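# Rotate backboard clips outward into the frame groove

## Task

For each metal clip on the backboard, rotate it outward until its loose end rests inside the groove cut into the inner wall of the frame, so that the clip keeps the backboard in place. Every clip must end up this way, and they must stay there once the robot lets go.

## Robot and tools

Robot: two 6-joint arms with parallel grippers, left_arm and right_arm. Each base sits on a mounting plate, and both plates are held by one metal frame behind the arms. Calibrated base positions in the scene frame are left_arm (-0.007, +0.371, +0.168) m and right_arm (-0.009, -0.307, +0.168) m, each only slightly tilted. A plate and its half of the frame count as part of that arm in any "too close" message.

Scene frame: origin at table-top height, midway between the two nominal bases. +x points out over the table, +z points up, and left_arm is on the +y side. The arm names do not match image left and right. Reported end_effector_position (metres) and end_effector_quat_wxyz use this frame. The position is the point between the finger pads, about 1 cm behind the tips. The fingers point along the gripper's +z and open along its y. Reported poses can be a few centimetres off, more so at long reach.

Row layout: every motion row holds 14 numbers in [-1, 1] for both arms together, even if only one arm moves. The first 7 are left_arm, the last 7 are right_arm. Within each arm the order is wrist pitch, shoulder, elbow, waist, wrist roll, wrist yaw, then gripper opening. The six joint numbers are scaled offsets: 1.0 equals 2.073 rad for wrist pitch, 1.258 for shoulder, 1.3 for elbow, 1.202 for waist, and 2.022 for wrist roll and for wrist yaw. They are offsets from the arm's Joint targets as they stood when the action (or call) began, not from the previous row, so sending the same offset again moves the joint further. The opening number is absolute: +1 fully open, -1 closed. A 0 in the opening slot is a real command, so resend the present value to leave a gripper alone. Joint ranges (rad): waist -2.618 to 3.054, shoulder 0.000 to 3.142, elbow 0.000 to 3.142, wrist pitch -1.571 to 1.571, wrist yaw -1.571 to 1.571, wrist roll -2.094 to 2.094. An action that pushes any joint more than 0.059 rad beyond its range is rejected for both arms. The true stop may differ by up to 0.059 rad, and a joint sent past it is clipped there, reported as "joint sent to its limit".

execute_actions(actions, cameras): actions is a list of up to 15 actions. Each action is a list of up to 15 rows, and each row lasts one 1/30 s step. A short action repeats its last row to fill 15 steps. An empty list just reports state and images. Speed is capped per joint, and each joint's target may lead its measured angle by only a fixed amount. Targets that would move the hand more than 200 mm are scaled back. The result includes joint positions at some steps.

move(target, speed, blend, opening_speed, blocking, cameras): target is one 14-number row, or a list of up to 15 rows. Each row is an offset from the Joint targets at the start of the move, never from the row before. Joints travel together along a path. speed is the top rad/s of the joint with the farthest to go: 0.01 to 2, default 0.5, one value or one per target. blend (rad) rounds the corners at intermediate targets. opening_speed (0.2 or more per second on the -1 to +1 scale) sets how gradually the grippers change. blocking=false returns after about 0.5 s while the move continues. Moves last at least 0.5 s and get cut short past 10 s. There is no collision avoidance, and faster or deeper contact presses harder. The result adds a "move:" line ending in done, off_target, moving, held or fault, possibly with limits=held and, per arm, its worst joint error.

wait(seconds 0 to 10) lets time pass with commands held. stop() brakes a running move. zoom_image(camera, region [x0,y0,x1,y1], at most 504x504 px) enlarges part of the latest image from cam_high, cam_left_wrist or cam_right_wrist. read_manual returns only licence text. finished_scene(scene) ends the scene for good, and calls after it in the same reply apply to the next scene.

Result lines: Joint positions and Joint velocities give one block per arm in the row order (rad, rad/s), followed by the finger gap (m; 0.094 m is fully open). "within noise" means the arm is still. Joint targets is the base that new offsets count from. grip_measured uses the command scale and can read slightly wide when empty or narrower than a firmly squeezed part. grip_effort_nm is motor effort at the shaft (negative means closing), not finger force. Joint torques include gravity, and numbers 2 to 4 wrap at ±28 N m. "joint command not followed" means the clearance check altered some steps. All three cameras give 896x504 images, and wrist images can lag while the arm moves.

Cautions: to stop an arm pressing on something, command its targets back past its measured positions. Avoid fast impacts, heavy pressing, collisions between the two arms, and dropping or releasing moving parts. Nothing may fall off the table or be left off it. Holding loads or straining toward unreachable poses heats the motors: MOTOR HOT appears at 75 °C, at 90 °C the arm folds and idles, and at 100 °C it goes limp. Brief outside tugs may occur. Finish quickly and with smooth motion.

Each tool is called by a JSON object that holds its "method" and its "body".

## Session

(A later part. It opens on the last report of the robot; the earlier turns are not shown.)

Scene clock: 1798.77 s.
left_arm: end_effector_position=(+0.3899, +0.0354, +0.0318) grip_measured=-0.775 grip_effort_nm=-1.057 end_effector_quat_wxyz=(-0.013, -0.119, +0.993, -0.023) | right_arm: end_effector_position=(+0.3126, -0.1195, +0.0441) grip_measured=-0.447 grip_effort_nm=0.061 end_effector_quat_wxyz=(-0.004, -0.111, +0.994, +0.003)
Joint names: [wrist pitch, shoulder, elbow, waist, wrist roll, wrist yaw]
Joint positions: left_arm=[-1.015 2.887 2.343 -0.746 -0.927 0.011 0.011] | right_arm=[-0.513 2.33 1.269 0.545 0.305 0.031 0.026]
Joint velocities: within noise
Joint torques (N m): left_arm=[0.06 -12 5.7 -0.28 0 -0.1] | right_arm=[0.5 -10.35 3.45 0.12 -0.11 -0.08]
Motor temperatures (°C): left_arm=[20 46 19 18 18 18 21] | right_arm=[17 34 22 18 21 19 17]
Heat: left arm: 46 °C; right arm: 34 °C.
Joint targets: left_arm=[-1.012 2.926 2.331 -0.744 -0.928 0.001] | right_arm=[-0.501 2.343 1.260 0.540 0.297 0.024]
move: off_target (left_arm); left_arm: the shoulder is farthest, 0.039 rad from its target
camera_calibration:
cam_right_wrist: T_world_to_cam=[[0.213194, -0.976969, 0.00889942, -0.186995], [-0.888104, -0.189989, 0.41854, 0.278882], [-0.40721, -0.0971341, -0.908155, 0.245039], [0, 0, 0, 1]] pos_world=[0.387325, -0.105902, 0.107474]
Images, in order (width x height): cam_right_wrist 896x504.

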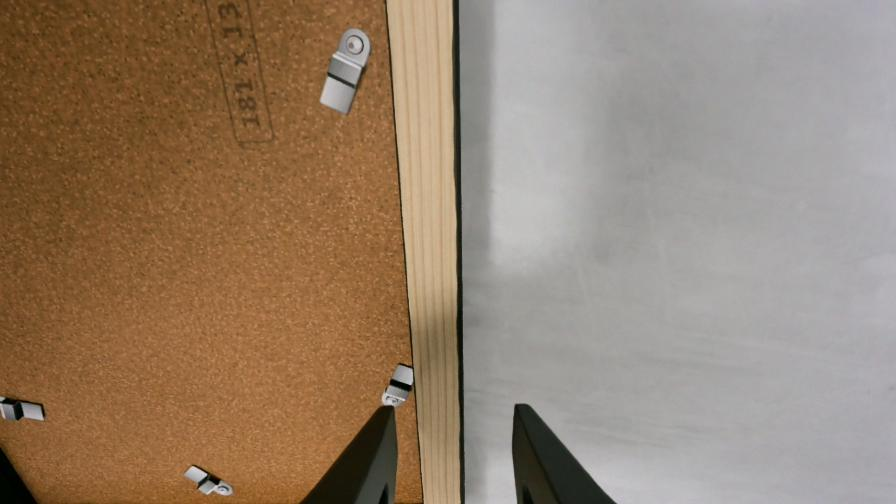

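{"method": "move", "body": {"target": [[0,0,0,0,0,0,-0.83, 0,0,0,0.0156,0.0094,-0.0069,-0.445],[0,0,0,0,0,0,-0.83, 0.0166,0.0312,0.0104,0.0156,0.0094,-0.0069,-0.445]], "speed": 0.1, "cameras": ["cam_right_wrist"]}}

{"method": "zoom_image", "body": {"camera": "cam_right_wrist", "region": [350, 340, 550, 480]}}

Scene clock: 1820.73 s.
left_arm: end_effector_position=(+0.3899, +0.0354, +0.0318) grip_measured=-0.775 grip_effort_nm=-1.048 end_effector_quat_wxyz=(-0.013, -0.119, +0.993, -0.023) | right_arm: end_effector_position=(+0.3090, -0.1160, +0.0302) grip_measured=-0.447 grip_effort_nm=0.066 end_effector_quat_wxyz=(-0.009, -0.112, +0.994, +0.007)
Joint names: [wrist pitch, shoulder, elbow, waist, wrist roll, wrist yaw]
Joint positions: left_arm=[-1.015 2.887 2.343 -0.746 -0.927 0.011 0.011] | right_arm=[-0.478 2.37 1.269 0.551 0.309 0.02 0.026]
Joint velocities: within noise
Joint torques (N m): left_arm=[0.07 -12.03 5.63 -0.25 0.01 -0.07] | right_arm=[0.47 -10.55 4.21 1.32 0.03 -0.11]
Motor temperatures (°C): left_arm=[20 46 19 18 18 18 21] | right_arm=[17 32 22 18 21 19 17]
Heat: left arm: 46 °C; right arm: 32 °C.
Joint targets: left_arm=[-1.012 2.926 2.331 -0.744 -0.929 0.001] | right_arm=[-0.467 2.382 1.273 0.559 0.316 0.011]
move: off_target (left_arm); left_arm: the shoulder is farthest, 0.039 rad from its target
camera_calibration:
cam_right_wrist: T_world_to_cam=[[0.215219, -0.976566, -0.0000062952, -0.183036], [-0.883473, -0.194706, 0.426104, 0.279958], [-0.41612, -0.0917003, -0.904674, 0.234574], [0, 0, 0, 1]] pos_world=[0.384339, -0.102727, 0.0929202]
Images, in order (width x height): cam_right_wrist 896x504.

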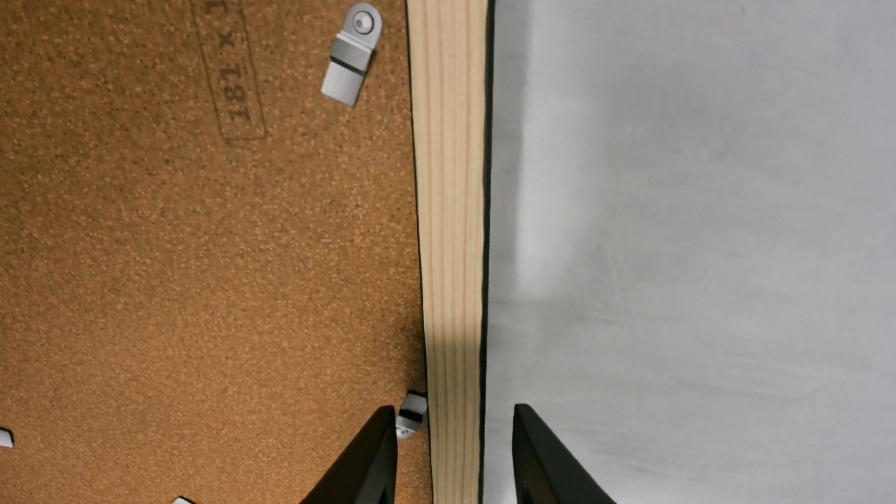

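Scaled by 2.520.

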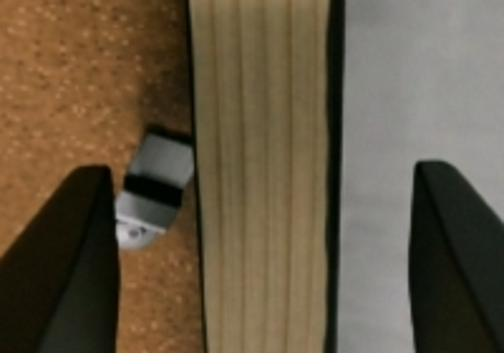

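{"method": "move", "body": {"target": [[0,0,0,0,0,0,-0.83, 0.0169,0.0312,0.0108,0.0015,0,0,-0.445]], "speed": 0.1, "cameras": ["cam_right_wrist"]}}

{"method": "zoom_image", "body": {"camera": "cam_right_wrist", "region": [350, 340, 550, 480]}}

Scene clock: 1826.57 s.
left_arm: end_effector_position=(+0.3899, +0.0354, +0.0318) grip_measured=-0.775 grip_effort_nm=-1.053 end_effector_quat_wxyz=(-0.013, -0.119, +0.993, -0.023) | right_arm: end_effector_position=(+0.3080, -0.1161, +0.0216) grip_measured=-0.447 grip_effort_nm=0.061 end_effector_quat_wxyz=(-0.010, -0.112, +0.994, +0.007)
Joint names: [wrist pitch, shoulder, elbow, waist, wrist roll, wrist yaw]
Joint positions: left_arm=[-1.015 2.887 2.343 -0.746 -0.927 0.011 0.011] | right_arm=[-0.456 2.394 1.269 0.551 0.31 0.019 0.026]
Joint velocities: within noise
Joint torques (N m): left_arm=[0.04 -11.96 5.72 -0.29 0.01 -0.03] | right_arm=[0.61 -9.21 5.16 1.51 0.02 -0.12]
Motor temperatures (°C): left_arm=[20 46 19 18 18 18 21] | right_arm=[17 32 23 18 21 19 17]
Heat: left arm: 46 °C; right arm: 32 °C.
Joint targets: left_arm=[-1.012 2.926 2.331 -0.744 -0.929 0.001] | right_arm=[-0.432 2.422 1.287 0.561 0.316 0.010]
move: off_target (left_arm); left_arm: the shoulder is farthest, 0.039 rad from its target
camera_calibration:
cam_right_wrist: T_world_to_cam=[[0.214182, -0.976794, 0.0000030224, -0.182559], [-0.882666, -0.193541, 0.428301, 0.282586], [-0.418361, -0.0917371, -0.903636, 0.227028], [0, 0, 0, 1]] pos_world=[0.383509, -0.102803, 0.0841189]
Images, in order (width x height): cam_right_wrist 896x504.

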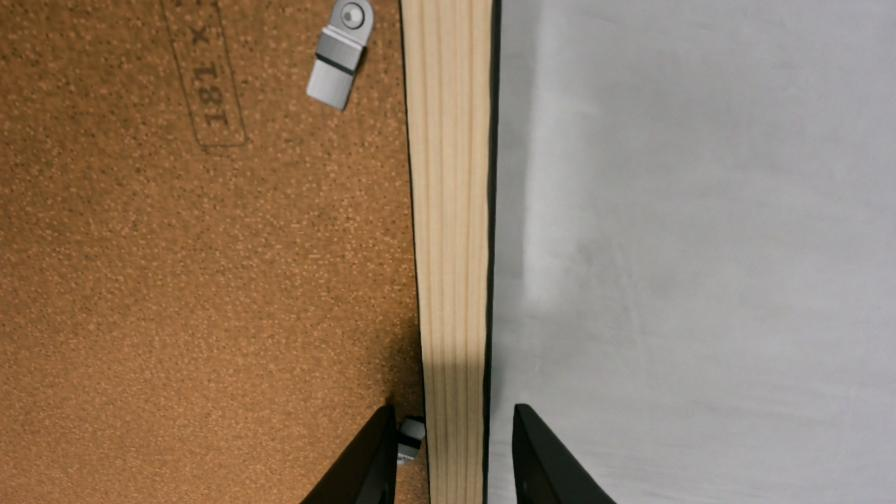

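Scaled by 2.520.

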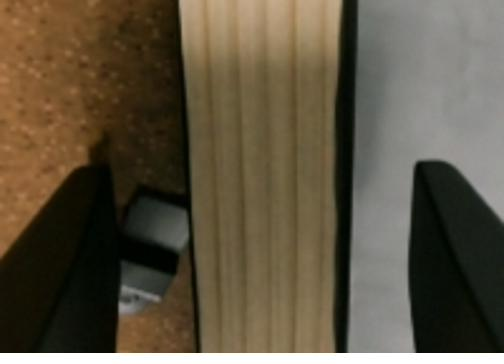

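{"method": "move", "body": {"target": [[0,0,0,0,0,0,-0.83, 0,-0.045,0.008,0,0,0,-0.445],[0,0,0,0,0,0,-0.83, 0.005,-0.045,0.008,0,0,0,-0.445],[0,0,0,0,0,0,-0.83, 0.003,0,0.008,0,0,0,-0.445]], "speed": 0.1, "cameras": ["cam_right_wrist"]}}

{"method": "zoom_image", "body": {"camera": "cam_right_wrist", "region": [350, 340, 550, 480]}}

Scene clock: 1837.30 s.
left_arm: end_effector_position=(+0.3899, +0.0354, +0.0318) grip_measured=-0.775 grip_effort_nm=-1.062 end_effector_quat_wxyz=(-0.013, -0.119, +0.993, -0.023) | right_arm: end_effector_position=(+0.3140, -0.1122, +0.0202) grip_measured=-0.447 grip_effort_nm=0.061 end_effector_quat_wxyz=(+0.000, -0.111, +0.994, +0.012)
Joint names: [wrist pitch, shoulder, elbow, waist, wrist roll, wrist yaw]
Joint positions: left_arm=[-1.015 2.887 2.343 -0.746 -0.927 0.011 0.011] | right_arm=[-0.435 2.402 1.278 0.551 0.31 0.018 0.026]
Joint velocities: within noise
Joint torques (N m): left_arm=[0.07 -11.95 5.65 -0.38 0.02 -0.05] | right_arm=[0.49 -10.02 5.35 1.54 0.04 -0.11]
Motor temperatures (°C): left_arm=[20 46 19 18 18 18 21] | right_arm=[17 33 23 18 21 19 17]
Heat: left arm: 46 °C; right arm: 33 °C.
Joint targets: left_arm=[-1.012 2.926 2.331 -0.744 -0.929 0.001] | right_arm=[-0.425 2.421 1.298 0.561 0.316 0.010]
move: off_target (left_arm); left_arm: the shoulder is farthest, 0.039 rad from its target
camera_calibration:
cam_right_wrist: T_world_to_cam=[[0.21338, -0.976935, -0.00812415, -0.179691], [-0.890706, -0.197949, 0.409217, 0.291614], [-0.401387, -0.0800828, -0.912401, 0.224799], [0, 0, 0, 1]] pos_world=[0.388316, -0.0998196, 0.0843131]
Images, in order (width x height): cam_right_wrist 896x504.

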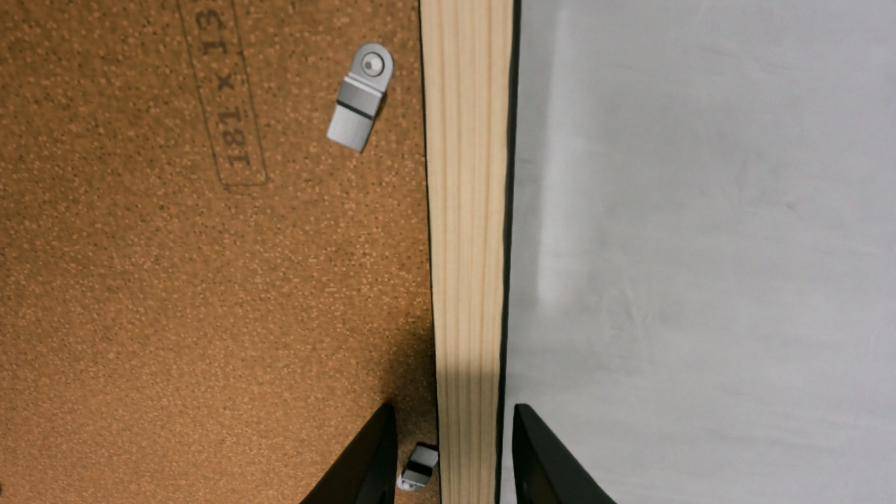

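Scaled by 2.520.

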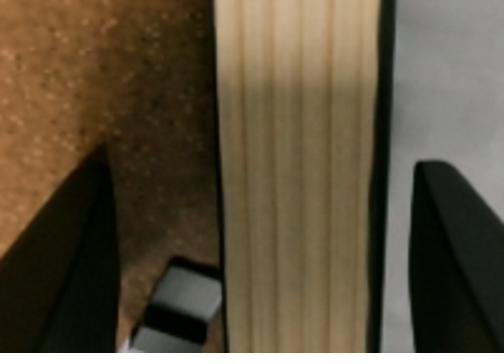

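{"method": "move", "body": {"target": [[0,0,0,0,0,0,-0.83, -0.0155,0,0,0,0,0,-0.445]], "speed": 0.06, "cameras": []}}

{"method": "move", "body": {"target": [[0,0,0,0,0,0,-0.83, 0,0,0,0,0,0,-0.62]], "speed": 0.06, "opening_speed": 0.2, "cameras": ["cam_right_wrist"]}}

{"method": "zoom_image", "body": {"camera": "cam_right_wrist", "region": [350, 340, 550, 480]}}

Scene clock: 1845.50 s.
left_arm: end_effector_position=(+0.3899, +0.0354, +0.0318) grip_measured=-0.775 grip_effort_nm=-1.057 end_effector_quat_wxyz=(-0.013, -0.119, +0.993, -0.023) | right_arm: end_effector_position=(+0.3129, -0.1128, +0.0202) grip_measured=-0.447 grip_effort_nm=0.061 end_effector_quat_wxyz=(-0.002, -0.112, +0.994, +0.011)
Joint names: [wrist pitch, shoulder, elbow, waist, wrist roll, wrist yaw]
Joint positions: left_arm=[-1.015 2.887 2.343 -0.746 -0.927 0.011 0.011] | right_arm=[-0.439 2.402 1.278 0.551 0.31 0.018 0.026]
Joint velocities: within noise
Joint torques (N m): left_arm=[0.04 -11.88 5.64 -0.4 0.01 -0.08] | right_arm=[0.2 -9.98 5.33 1.54 0.03 -0.1]
Motor temperatures (°C): left_arm=[20 46 19 18 18 18 21] | right_arm=[17 33 23 18 21 19 17]
Heat: left arm: 46 °C; right arm: 33 °C.
Joint targets: left_arm=[-1.012 2.926 2.331 -0.744 -0.929 0.001] | right_arm=[-0.457 2.421 1.298 0.561 0.316 0.010]
move: off_target (left_arm); left_arm: the shoulder is farthest, 0.039 rad from its target
No camera images: "cameras" was empty.

Scene clock: 1846.60 s.
left_arm: end_effector_position=(+0.3899, +0.0354, +0.0318) grip_measured=-0.775 grip_effort_nm=-1.053 end_effector_quat_wxyz=(-0.013, -0.119, +0.993, -0.023) | right_arm: end_effector_position=(+0.3113, -0.1128, +0.0202) grip_measured=-0.617 grip_effort_nm=-0.193 end_effector_quat_wxyz=(-0.006, -0.112, +0.994, +0.012)
Joint names: [wrist pitch, shoulder, elbow, waist, wrist roll, wrist yaw]
Joint positions: left_arm=[-1.015 2.887 2.343 -0.746 -0.927 0.011 0.011] | right_arm=[-0.445 2.402 1.278 0.551 0.31 0.013 0.018]
Joint velocities: within noise
Joint torques (N m): left_arm=[0.06 -11.96 5.68 -0.4 0.01 -0.06] | right_arm=[0.25 -10.02 5.31 1.5 0.01 -0.06]
Motor temperatures (°C): left_arm=[20 46 19 18 18 18 21] | right_arm=[17 33 23 18 21 19 17]
Heat: left arm: 46 °C; right arm: 33 °C.
Joint targets: left_arm=[-1.012 2.926 2.331 -0.744 -0.929 0.001] | right_arm=[-0.458 2.421 1.298 0.561 0.316 0.011]
move: off_target (left_arm); left_arm: the shoulder is farthest, 0.039 rad from its target
camera_calibration:
cam_right_wrist: T_world_to_cam=[[0.213702, -0.976852, -0.00960985, -0.179715], [-0.885904, -0.197933, 0.41952, 0.287436], [-0.411711, -0.081139, -0.907695, 0.226701], [0, 0, 0, 1]] pos_world=[0.386381, -0.100268, 0.0834631]
Images, in order (width x height): cam_right_wrist 896x504.

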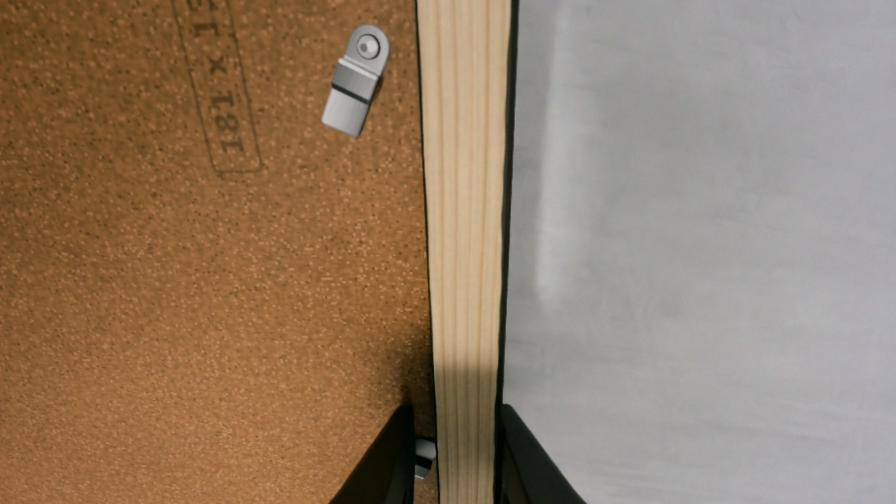

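Scaled by 2.520.

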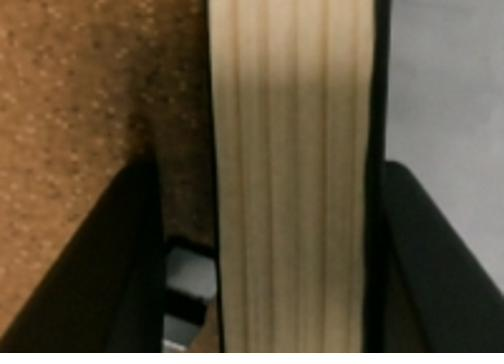

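{"method": "move", "body": {"target": [[0,0,0,0,0,0,-0.83, 0,0,0,0,0,0,-0.66]], "speed": 0.06, "opening_speed": 0.2, "cameras": ["cam_right_wrist"]}}

{"method": "zoom_image", "body": {"camera": "cam_right_wrist", "region": [350, 340, 550, 504]}}

Scene clock: 1849.97 s.
left_arm: end_effector_position=(+0.3899, +0.0354, +0.0318) grip_measured=-0.775 grip_effort_nm=-1.062 end_effector_quat_wxyz=(-0.013, -0.119, +0.993, -0.023) | right_arm: end_effector_position=(+0.3113, -0.1135, +0.0202) grip_measured=-0.657 grip_effort_nm=-0.198 end_effector_quat_wxyz=(-0.006, -0.112, +0.994, +0.010)
Joint names: [wrist pitch, shoulder, elbow, waist, wrist roll, wrist yaw]
Joint positions: left_arm=[-1.015 2.887 2.343 -0.746 -0.927 0.011 0.011] | right_arm=[-0.446 2.402 1.278 0.551 0.31 0.017 0.016]
Joint velocities: within noise
Joint torques (N m): left_arm=[0.05 -11.97 5.67 -0.39 0 -0.04] | right_arm=[0.26 -9.98 5.34 1.54 0.03 -0.09]
Motor temperatures (°C): left_arm=[20 46 19 18 18 18 21] | right_arm=[17 33 23 18 21 19 17]
Heat: left arm: 46 °C; right arm: 33 °C.
Joint targets: left_arm=[-1.012 2.926 2.331 -0.744 -0.929 0.001] | right_arm=[-0.458 2.421 1.298 0.561 0.316 0.010]
move: off_target (left_arm); left_arm: the shoulder is farthest, 0.039 rad from its target
camera_calibration:
cam_right_wrist: T_world_to_cam=[[0.213772, -0.976868, -0.00550972, -0.180586], [-0.886155, -0.196288, 0.419763, 0.287566], [-0.411135, -0.084851, -0.907617, 0.226028], [0, 0, 0, 1]] pos_world=[0.38636, -0.100784, 0.0834427]
Images, in order (width x height): cam_right_wrist 896x504.

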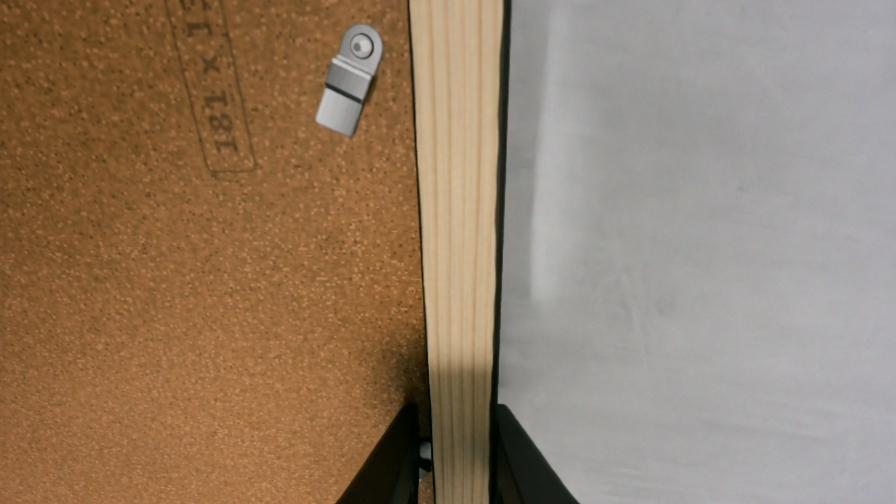

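Scaled by 2.520.

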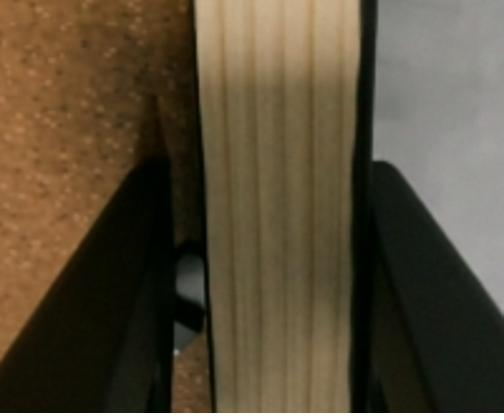

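{"method": "move", "body": {"target": [[0,0,0,0,0,0,-0.83, 0,0,0,0,0,0,-0.70]], "speed": 0.06, "opening_speed": 0.2, "cameras": ["cam_right_wrist"]}}

{"method": "zoom_image", "body": {"camera": "cam_right_wrist", "region": [350, 340, 550, 504]}}

Scene clock: 1855.17 s.
left_arm: end_effector_position=(+0.3899, +0.0354, +0.0318) grip_measured=-0.775 grip_effort_nm=-1.053 end_effector_quat_wxyz=(-0.013, -0.119, +0.993, -0.023) | right_arm: end_effector_position=(+0.3114, -0.1144, +0.0202) grip_measured=-0.697 grip_effort_nm=-0.208 end_effector_quat_wxyz=(-0.006, -0.112, +0.994, +0.008)
Joint names: [wrist pitch, shoulder, elbow, waist, wrist roll, wrist yaw]
Joint positions: left_arm=[-1.015 2.887 2.343 -0.746 -0.927 0.011 0.011] | right_arm=[-0.448 2.402 1.278 0.551 0.31 0.021 0.014]
Joint velocities: within noise
Joint torques (N m): left_arm=[0.05 -11.9 5.72 -0.27 0.02 -0.03] | right_arm=[0.26 -9.99 5.33 1.5 0.03 -0.14]
Motor temperatures (°C): left_arm=[20 46 19 18 18 18 21] | right_arm=[17 33 23 18 21 19 17]
Heat: left arm: 46 °C; right arm: 33 °C.
Joint targets: left_arm=[-1.012 2.926 2.331 -0.744 -0.929 0.001] | right_arm=[-0.458 2.421 1.298 0.561 0.316 0.011]
move: off_target (left_arm); left_arm: the shoulder is farthest, 0.039 rad from its target
camera_calibration:
cam_right_wrist: T_world_to_cam=[[0.213847, -0.976867, -0.00068501, -0.1816], [-0.886567, -0.194374, 0.419783, 0.287822], [-0.410205, -0.0891621, -0.907624, 0.225192], [0, 0, 0, 1]] pos_world=[0.386383, -0.101376, 0.0834424]
Images, in order (width x height): cam_right_wrist 896x504.

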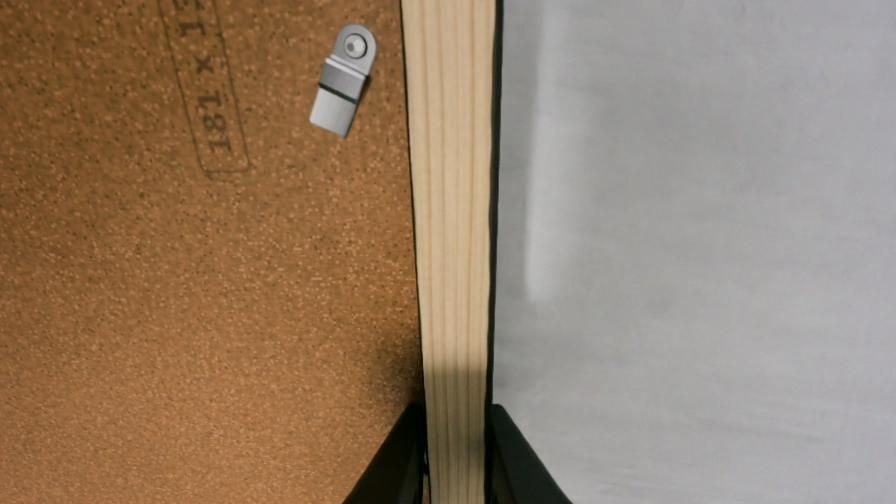

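Scaled by 2.520.

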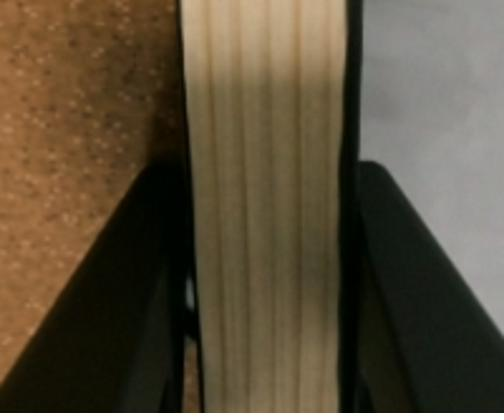

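{"method": "move", "body": {"target": [[0,0,0,0,0,0,-0.83, -0.010,0.002,0,0.003,0.004,0,-0.70],[0,0,0,0,0,0,-0.83, -0.020,0.002,0,0.006,0.008,0,-0.70]], "speed": 0.06, "cameras": ["cam_right_wrist"]}}

{"method": "zoom_image", "body": {"camera": "cam_right_wrist", "region": [350, 340, 550, 504]}}

Scene clock: 1861.60 s.
left_arm: end_effector_position=(+0.3897, +0.0355, +0.0318) grip_measured=-0.775 grip_effort_nm=-1.057 end_effector_quat_wxyz=(-0.013, -0.118, +0.993, -0.023) | right_arm: end_effector_position=(+0.3088, -0.1150, +0.0210) grip_measured=-0.698 grip_effort_nm=-0.154 end_effector_quat_wxyz=(-0.012, -0.105, +0.994, +0.005)
Joint names: [wrist pitch, shoulder, elbow, waist, wrist roll, wrist yaw]
Joint positions: left_arm=[-1.016 2.887 2.343 -0.746 -0.925 0.011 0.011] | right_arm=[-0.466 2.402 1.282 0.553 0.325 0.021 0.014]
Joint velocities: within noise
Joint torques (N m): left_arm=[0.09 -11.95 5.78 -0.35 0.01 -0.06] | right_arm=[0.02 -9.74 4.93 2 0.02 -0.14]
Motor temperatures (°C): left_arm=[20 46 19 18 18 18 21] | right_arm=[17 32 23 18 21 19 17]
Heat: left arm: 46 °C; right arm: 32 °C.
Joint targets: left_arm=[-1.012 2.926 2.331 -0.744 -0.929 0.001] | right_arm=[-0.499 2.424 1.298 0.568 0.332 0.010]
move: off_target (left_arm); left_arm: the shoulder is farthest, 0.039 rad from its target
camera_calibration:
cam_right_wrist: T_world_to_cam=[[0.201716, -0.979436, 0.00391345, -0.178254], [-0.883831, -0.180301, 0.431665, 0.285607], [-0.422083, -0.0905327, -0.902025, 0.228204], [0, 0, 0, 1]] pos_world=[0.384706, -0.102433, 0.083257]
Images, in order (width x height): cam_right_wrist 896x504.

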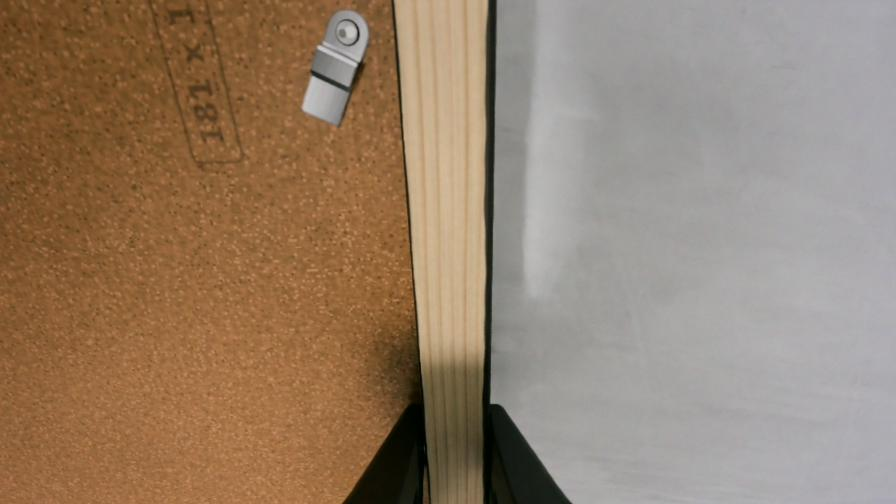

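Scaled by 2.520.

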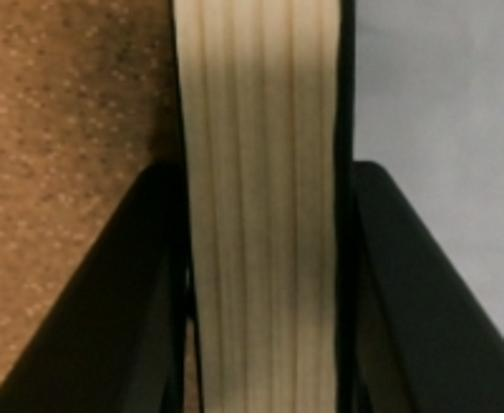

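{"method": "move", "body": {"target": [[0,0,0,0,0,0,-0.83, 0,0,0,0,0,0,-0.45],[0,0,0,0,0,0,-0.83, 0.04,-0.06,0,0,0.0,0,-0.45],[0,0,0,0,0,0,-0.83, -0.11,-0.12,0,0.08,0.07,0,-0.5]], "speed": 0.4, "cameras": ["cam_right_wrist"]}}

{"method": "zoom_image", "body": {"camera": "cam_right_wrist", "region": [400, 140, 560, 270]}}

Scene clock: 1871.87 s.
left_arm: end_effector_position=(+0.3892, +0.0368, +0.0318) grip_measured=-0.775 grip_effort_nm=-1.053 end_effector_quat_wxyz=(-0.013, -0.117, +0.993, -0.020) | right_arm: end_effector_position=(+0.2569, -0.1062, +0.0596) grip_measured=-0.498 grip_effort_nm=-0.154 end_effector_quat_wxyz=(-0.078, -0.090, +0.992, -0.035)
Joint names: [wrist pitch, shoulder, elbow, waist, wrist roll, wrist yaw]
Joint positions: left_arm=[-1.021 2.887 2.343 -0.746 -0.923 0.007 0.011] | right_arm=[-0.717 2.308 1.283 0.658 0.466 0.018 0.024]
Joint velocities: within noise
Joint torques (N m): left_arm=[0.08 -12 5.55 -0.31 -0.02 -0.03] | right_arm=[-0.04 -14.65 5.05 1.1 0.06 -0.11]
Motor temperatures (°C): left_arm=[20 46 19 18 18 18 21] | right_arm=[17 33 23 18 21 19 17]
Heat: left arm: 46 °C; right arm: 33 °C.
Joint targets: left_arm=[-1.012 2.926 2.331 -0.744 -0.929 0.001] | right_arm=[-0.727 2.273 1.298 0.664 0.474 0.011]
move: off_target (left_arm); left_arm: the shoulder is farthest, 0.039 rad from its target
camera_calibration:
cam_right_wrist: T_world_to_cam=[[0.177649, -0.981389, 0.0729076, -0.157406], [-0.827265, -0.108803, 0.551176, 0.21055], [-0.532986, -0.15823, -0.831197, 0.258914], [0, 0, 0, 1]] pos_world=[0.340141, -0.0906002, 0.110635]
Images, in order (width x height): cam_right_wrist 896x504.

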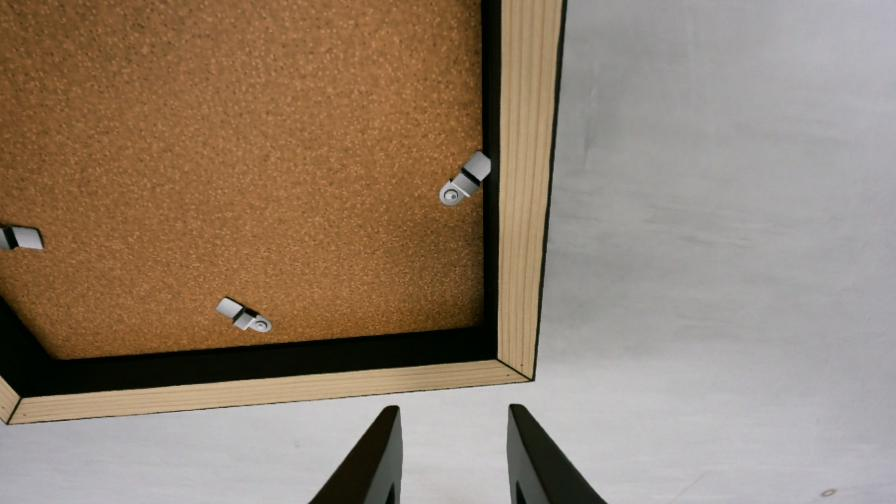

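Scaled by 3.150.

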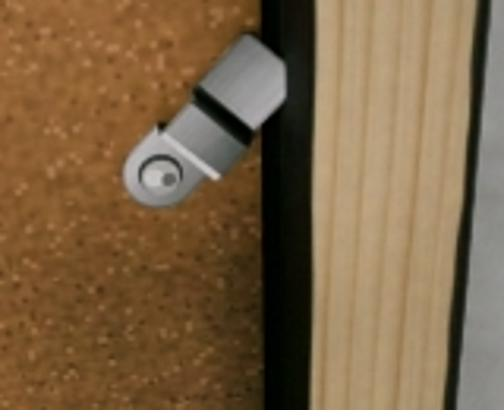

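{"method": "move", "body": {"target": [[0,0,0,0,0,0,-0.83, 0.1276,0.0455,-0.0392,-0.0965,-0.0833,0,-0.533],[0,0,0,0,0,0,-0.83, 0.1276,0.0755,-0.0392,-0.0965,-0.0833,0,-0.533]], "speed": 0.3, "cameras": ["cam_right_wrist"]}}

{"method": "zoom_image", "body": {"camera": "cam_right_wrist", "region": [350, 340, 550, 504]}}

Scene clock: 1895.53 s.
left_arm: end_effector_position=(+0.3892, +0.0368, +0.0318) grip_measured=-0.775 grip_effort_nm=-1.067 end_effector_quat_wxyz=(-0.013, -0.117, +0.993, -0.020) | right_arm: end_effector_position=(+0.3059, -0.1168, +0.0315) grip_measured=-0.531 grip_effort_nm=-0.149 end_effector_quat_wxyz=(-0.010, -0.111, +0.994, +0.008)
Joint names: [wrist pitch, shoulder, elbow, waist, wrist roll, wrist yaw]
Joint positions: left_arm=[-1.021 2.887 2.343 -0.746 -0.923 0.007 0.011] | right_arm=[-0.474 2.359 1.254 0.552 0.313 0.017 0.022]
Joint velocities: within noise
Joint torques (N m): left_arm=[0.1 -12.04 5.45 -0.34 -0.03 -0.04] | right_arm=[0.47 -10.73 3.38 0.21 -0.09 -0.09]
Motor temperatures (°C): left_arm=[20 46 19 18 18 18 21] | right_arm=[17 35 22 18 21 19 17]
Heat: left arm: 46 °C; right arm: 35 °C.
Joint targets: left_arm=[-1.012 2.926 2.331 -0.744 -0.929 0.001] | right_arm=[-0.462 2.368 1.247 0.548 0.305 0.011]
move: off_target (left_arm); left_arm: the shoulder is farthest, 0.039 rad from its target
camera_calibration:
cam_right_wrist: T_world_to_cam=[[0.212219, -0.977218, -0.00272992, -0.182178], [-0.883257, -0.193007, 0.427324, 0.276674], [-0.418116, -0.0882749, -0.904094, 0.235338], [0, 0, 0, 1]] pos_world=[0.381434, -0.103853, 0.0940409]
Images, in order (width x height): cam_right_wrist 896x504.

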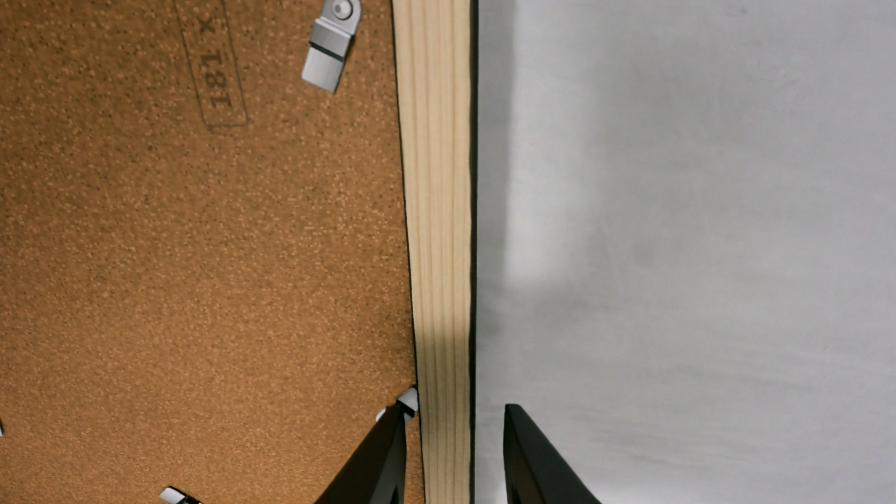

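Scaled by 2.520.

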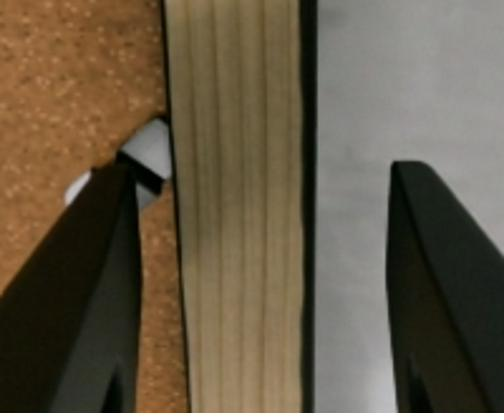

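{"method": "move", "body": {"target": [[0,0,0,0,0,0,-0.83, -0.006,0.0,0.0273,0.0216,0.0134,0,-0.533]], "speed": 0.2, "cameras": ["cam_right_wrist"]}}

{"method": "zoom_image", "body": {"camera": "cam_right_wrist", "region": [350, 340, 550, 504]}}

Scene clock: 1911.33 s.
left_arm: end_effector_position=(+0.3892, +0.0368, +0.0318) grip_measured=-0.775 grip_effort_nm=-1.053 end_effector_quat_wxyz=(-0.013, -0.117, +0.993, -0.020) | right_arm: end_effector_position=(+0.3053, -0.1105, +0.0326) grip_measured=-0.531 grip_effort_nm=-0.159 end_effector_quat_wxyz=(-0.007, -0.113, +0.994, +0.010)
Joint names: [wrist pitch, shoulder, elbow, waist, wrist roll, wrist yaw]
Joint positions: left_arm=[-1.021 2.887 2.343 -0.746 -0.923 0.007 0.011] | right_arm=[-0.473 2.359 1.259 0.567 0.325 0.016 0.022]
Joint velocities: within noise
Joint torques (N m): left_arm=[0.07 -11.95 5.67 -0.32 -0.04 -0.03] | right_arm=[0.35 -10.76 5.63 1.2 0.04 -0.11]
Motor temperatures (°C): left_arm=[20 46 19 18 18 18 21] | right_arm=[17 34 22 18 21 19 17]
Heat: left arm: 46 °C; right arm: 34 °C.
Joint targets: left_arm=[-1.012 2.926 2.331 -0.744 -0.929 0.001] | right_arm=[-0.475 2.368 1.282 0.574 0.332 0.011]
move: off_target (left_arm); left_arm: the shoulder is farthest, 0.039 rad from its target
camera_calibration:
cam_right_wrist: T_world_to_cam=[[0.215717, -0.976443, -0.00511273, -0.176858], [-0.884829, -0.197687, 0.421897, 0.276937], [-0.412969, -0.0864864, -0.906629, 0.235359], [0, 0, 0, 1]] pos_world=[0.380389, -0.0975897, 0.0956398]
Images, in order (width x height): cam_right_wrist 896x504.

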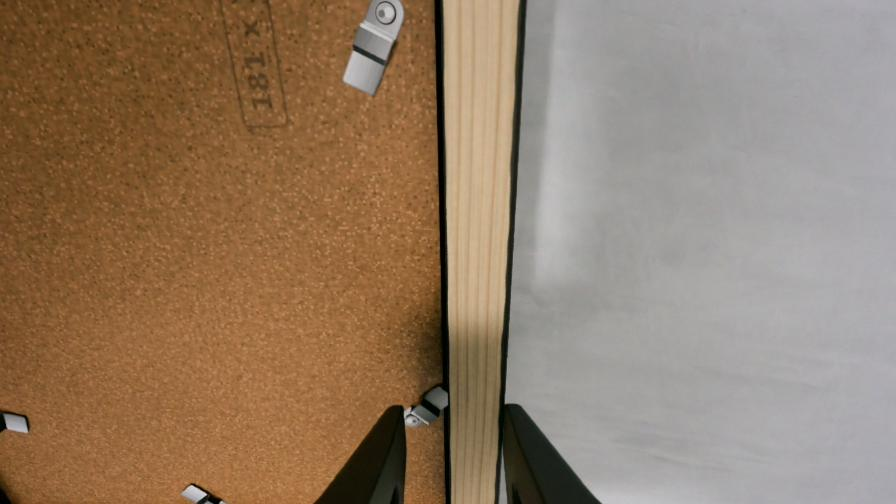

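Scaled by 2.520.

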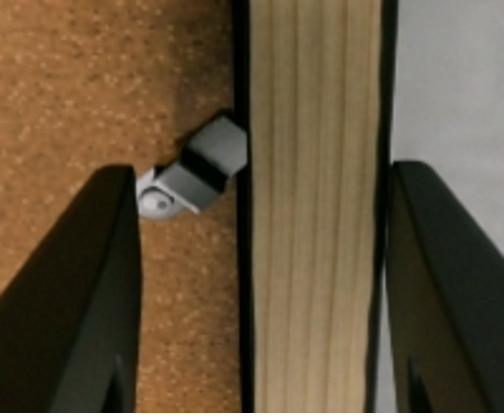

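{"method": "move", "body": {"target": [[0,0,0,0,0,0,-0.83, 0.0217,0.0,0.0077,0,0,0,-0.49],[0,0,0,0,0,0,-0.83, 0.0217,0.0421,0.0077,0,0,0,-0.49]], "speed": 0.1, "cameras": ["cam_right_wrist"]}}

{"method": "zoom_image", "body": {"camera": "cam_right_wrist", "region": [350, 340, 550, 504]}}

Scene clock: 1920.07 s.
left_arm: end_effector_position=(+0.3892, +0.0368, +0.0318) grip_measured=-0.775 grip_effort_nm=-1.053 end_effector_quat_wxyz=(-0.013, -0.117, +0.993, -0.020) | right_arm: end_effector_position=(+0.3132, -0.1057, +0.0323) grip_measured=-0.492 grip_effort_nm=0.061 end_effector_quat_wxyz=(+0.002, -0.111, +0.994, +0.014)
Joint names: [wrist pitch, shoulder, elbow, waist, wrist roll, wrist yaw]
Joint positions: left_arm=[-1.021 2.887 2.343 -0.746 -0.923 0.007 0.011] | right_arm=[-0.466 2.371 1.283 0.567 0.327 0.016 0.024]
Joint velocities: within noise
Joint torques (N m): left_arm=[0.12 -11.93 5.61 -0.42 -0.04 -0.02] | right_arm=[0.79 -7.24 4.64 1.2 0.02 -0.1]
Motor temperatures (°C): left_arm=[20 46 19 18 18 18 21] | right_arm=[17 33 23 18 21 19 17]
Heat: left arm: 46 °C; right arm: 33 °C.
Joint targets: left_arm=[-1.012 2.926 2.331 -0.744 -0.929 0.001] | right_arm=[-0.430 2.421 1.293 0.574 0.332 0.011]
move: off_target (left_arm, right_arm); left_arm: the shoulder is farthest, 0.039 rad from its target; right_arm: the shoulder is farthest, 0.050 rad from its target
camera_calibration:
cam_right_wrist: T_world_to_cam=[[0.212488, -0.977096, -0.0114875, -0.172647], [-0.89234, -0.19882, 0.405216, 0.287853], [-0.398219, -0.0758529, -0.914149, 0.23552], [0, 0, 0, 1]] pos_world=[0.387337, -0.0935973, 0.0966749]
Images, in order (width x height): cam_right_wrist 896x504.

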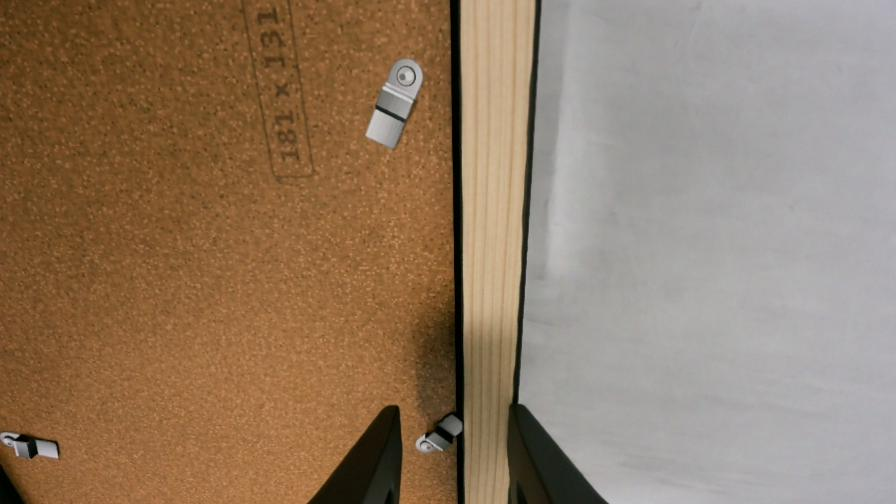

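Scaled by 2.520.

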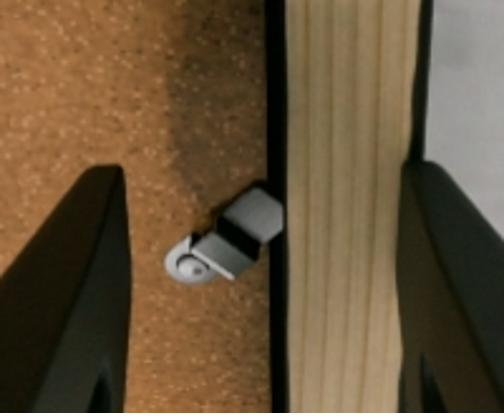

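{"method": "move", "body": {"target": [[0,0,0,0,0,0,-0.83, -0.012,-0.055,-0.02,0,0,0,-0.49],[0,0,0,0,0,0,-0.83, -0.012,-0.035,-0.0258,0,0,0,-0.49]], "speed": 0.1, "cameras": ["cam_right_wrist"]}}

{"method": "zoom_image", "body": {"camera": "cam_right_wrist", "region": [350, 340, 550, 504]}}

Scene clock: 1929.00 s.
left_arm: end_effector_position=(+0.3892, +0.0368, +0.0318) grip_measured=-0.775 grip_effort_nm=-1.057 end_effector_quat_wxyz=(-0.013, -0.117, +0.993, -0.020) | right_arm: end_effector_position=(+0.3129, -0.1058, +0.0327) grip_measured=-0.492 grip_effort_nm=0.061 end_effector_quat_wxyz=(+0.002, -0.111, +0.994, +0.014)
Joint names: [wrist pitch, shoulder, elbow, waist, wrist roll, wrist yaw]
Joint positions: left_arm=[-1.021 2.887 2.343 -0.746 -0.923 0.007 0.011] | right_arm=[-0.465 2.369 1.281 0.567 0.328 0.016 0.024]
Joint velocities: within noise
Joint torques (N m): left_arm=[0.08 -12.05 5.65 -0.31 -0.03 0] | right_arm=[0.52 -11.02 2.48 1.2 0.01 -0.08]
Motor temperatures (°C): left_arm=[20 47 19 18 18 18 21] | right_arm=[17 33 23 18 21 19 17]
Heat: left arm: 47 °C; right arm: 33 °C.
Joint targets: left_arm=[-1.012 2.926 2.331 -0.744 -0.929 0.001] | right_arm=[-0.455 2.377 1.259 0.574 0.333 0.011]
move: off_target (left_arm); left_arm: the shoulder is farthest, 0.039 rad from its target
camera_calibration:
cam_right_wrist: T_world_to_cam=[[0.212104, -0.977178, -0.0116158, -0.172651], [-0.892546, -0.198547, 0.404896, 0.287504], [-0.397962, -0.0755125, -0.914289, 0.235757], [0, 0, 0, 1]] pos_world=[0.387053, -0.0938246, 0.0971356]
Images, in order (width x height): cam_right_wrist 896x504.

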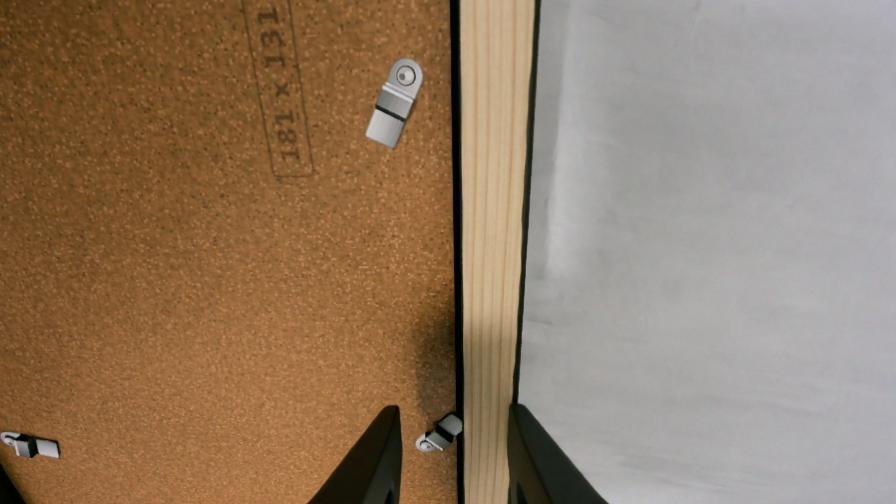

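Scaled by 2.520.

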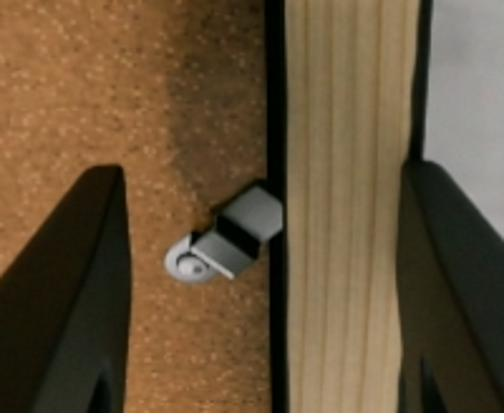

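{"method": "move", "body": {"target": [[0,0,0,0,0,0,-0.83, 0,-0.059,-0.01,0,0,0,-0.49]], "speed": 0.1, "cameras": ["cam_right_wrist"]}}

{"method": "zoom_image", "body": {"camera": "cam_right_wrist", "region": [350, 340, 550, 504]}}

Scene clock: 1934.57 s.
left_arm: end_effector_position=(+0.3892, +0.0368, +0.0318) grip_measured=-0.775 grip_effort_nm=-1.057 end_effector_quat_wxyz=(-0.013, -0.117, +0.993, -0.020) | right_arm: end_effector_position=(+0.3125, -0.1064, +0.0392) grip_measured=-0.492 grip_effort_nm=0.056 end_effector_quat_wxyz=(+0.009, -0.111, +0.994, +0.018)
Joint names: [wrist pitch, shoulder, elbow, waist, wrist roll, wrist yaw]
Joint positions: left_arm=[-1.021 2.887 2.343 -0.746 -0.923 0.007 0.011] | right_arm=[-0.454 2.339 1.256 0.567 0.328 0.016 0.024]
Joint velocities: within noise
Joint torques (N m): left_arm=[0.08 -11.95 5.74 -0.29 -0.06 0.01] | right_arm=[0.41 -15.09 3.36 1.17 0.02 -0.1]
Motor temperatures (°C): left_arm=[20 47 19 18 18 18 21] | right_arm=[17 33 22 18 21 19 17]
Heat: left arm: 47 °C; right arm: 33 °C.
Joint targets: left_arm=[-1.012 2.926 2.331 -0.744 -0.929 0.001] | right_arm=[-0.455 2.303 1.246 0.574 0.333 0.011]
move: off_target (left_arm, right_arm); left_arm: the shoulder is farthest, 0.039 rad from its target; right_arm: the shoulder is farthest, 0.036 rad from its target
camera_calibration:
cam_right_wrist: T_world_to_cam=[[0.211665, -0.977194, -0.0170309, -0.172698], [-0.898234, -0.201371, 0.390673, 0.2864], [-0.385193, -0.067394, -0.920372, 0.238569], [0, 0, 0, 1]] pos_world=[0.385703, -0.0950086, 0.104742]
Images, in order (width x height): cam_right_wrist 896x504.

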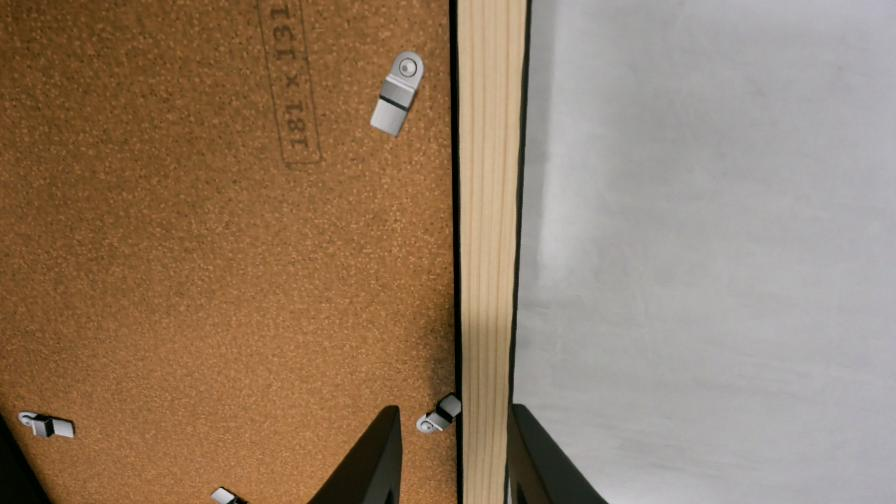

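Scaled by 2.520.

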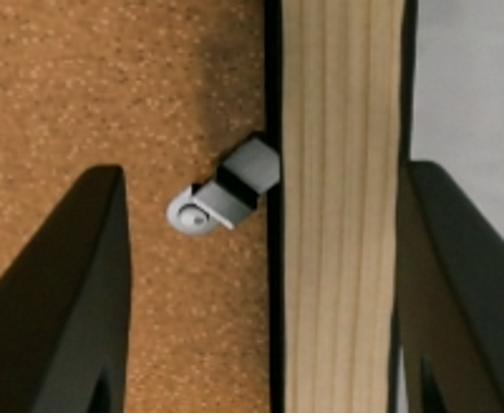

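{"method": "move", "body": {"target": [[0,0,0,0,0,0,-0.83, -0.012,0.03,0,0,0,0,-0.49],[0,0,0,0,0,0,-0.83, -0.012,0.0556,0.01,0,0,0,-0.49]], "speed": 0.1, "cameras": ["cam_right_wrist"]}}

{"method": "zoom_image", "body": {"camera": "cam_right_wrist", "region": [350, 340, 550, 504]}}

Scene clock: 1942.73 s.
left_arm: end_effector_position=(+0.3892, +0.0368, +0.0318) grip_measured=-0.775 grip_effort_nm=-1.067 end_effector_quat_wxyz=(-0.013, -0.117, +0.993, -0.020) | right_arm: end_effector_position=(+0.3036, -0.1115, +0.0315) grip_measured=-0.492 grip_effort_nm=0.061 end_effector_quat_wxyz=(-0.009, -0.111, +0.994, +0.009)
Joint names: [wrist pitch, shoulder, elbow, waist, wrist roll, wrist yaw]
Joint positions: left_arm=[-1.021 2.887 2.343 -0.746 -0.923 0.007 0.011] | right_arm=[-0.473 2.36 1.256 0.567 0.328 0.016 0.024]
Joint velocities: within noise
Joint torques (N m): left_arm=[0.1 -12.04 5.68 -0.39 -0.03 -0.02] | right_arm=[0.27 -10.52 4.15 1.2 0.01 -0.1]
Motor temperatures (°C): left_arm=[20 47 19 18 18 18 21] | right_arm=[17 35 22 18 21 19 17]
Heat: left arm: 47 °C; right arm: 35 °C.
Joint targets: left_arm=[-1.012 2.926 2.331 -0.744 -0.929 0.001] | right_arm=[-0.480 2.372 1.259 0.574 0.333 0.011]
move: off_target (left_arm); left_arm: the shoulder is farthest, 0.039 rad from its target
camera_calibration:
cam_right_wrist: T_world_to_cam=[[0.212898, -0.977068, -0.00356968, -0.176697], [-0.883717, -0.194113, 0.42587, 0.275734], [-0.416796, -0.0875122, -0.904777, 0.234551], [0, 0, 0, 1]] pos_world=[0.379049, -0.0985953, 0.0941588]
Images, in order (width x height): cam_right_wrist 896x504.

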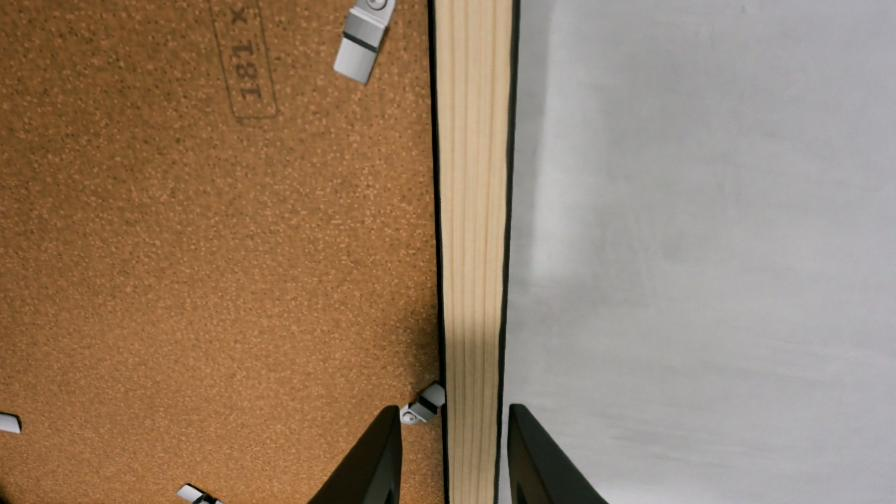

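Scaled by 2.520.

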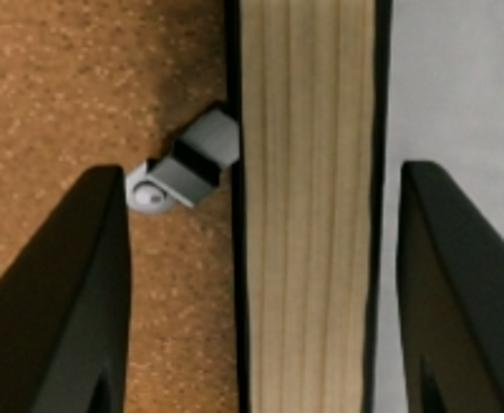

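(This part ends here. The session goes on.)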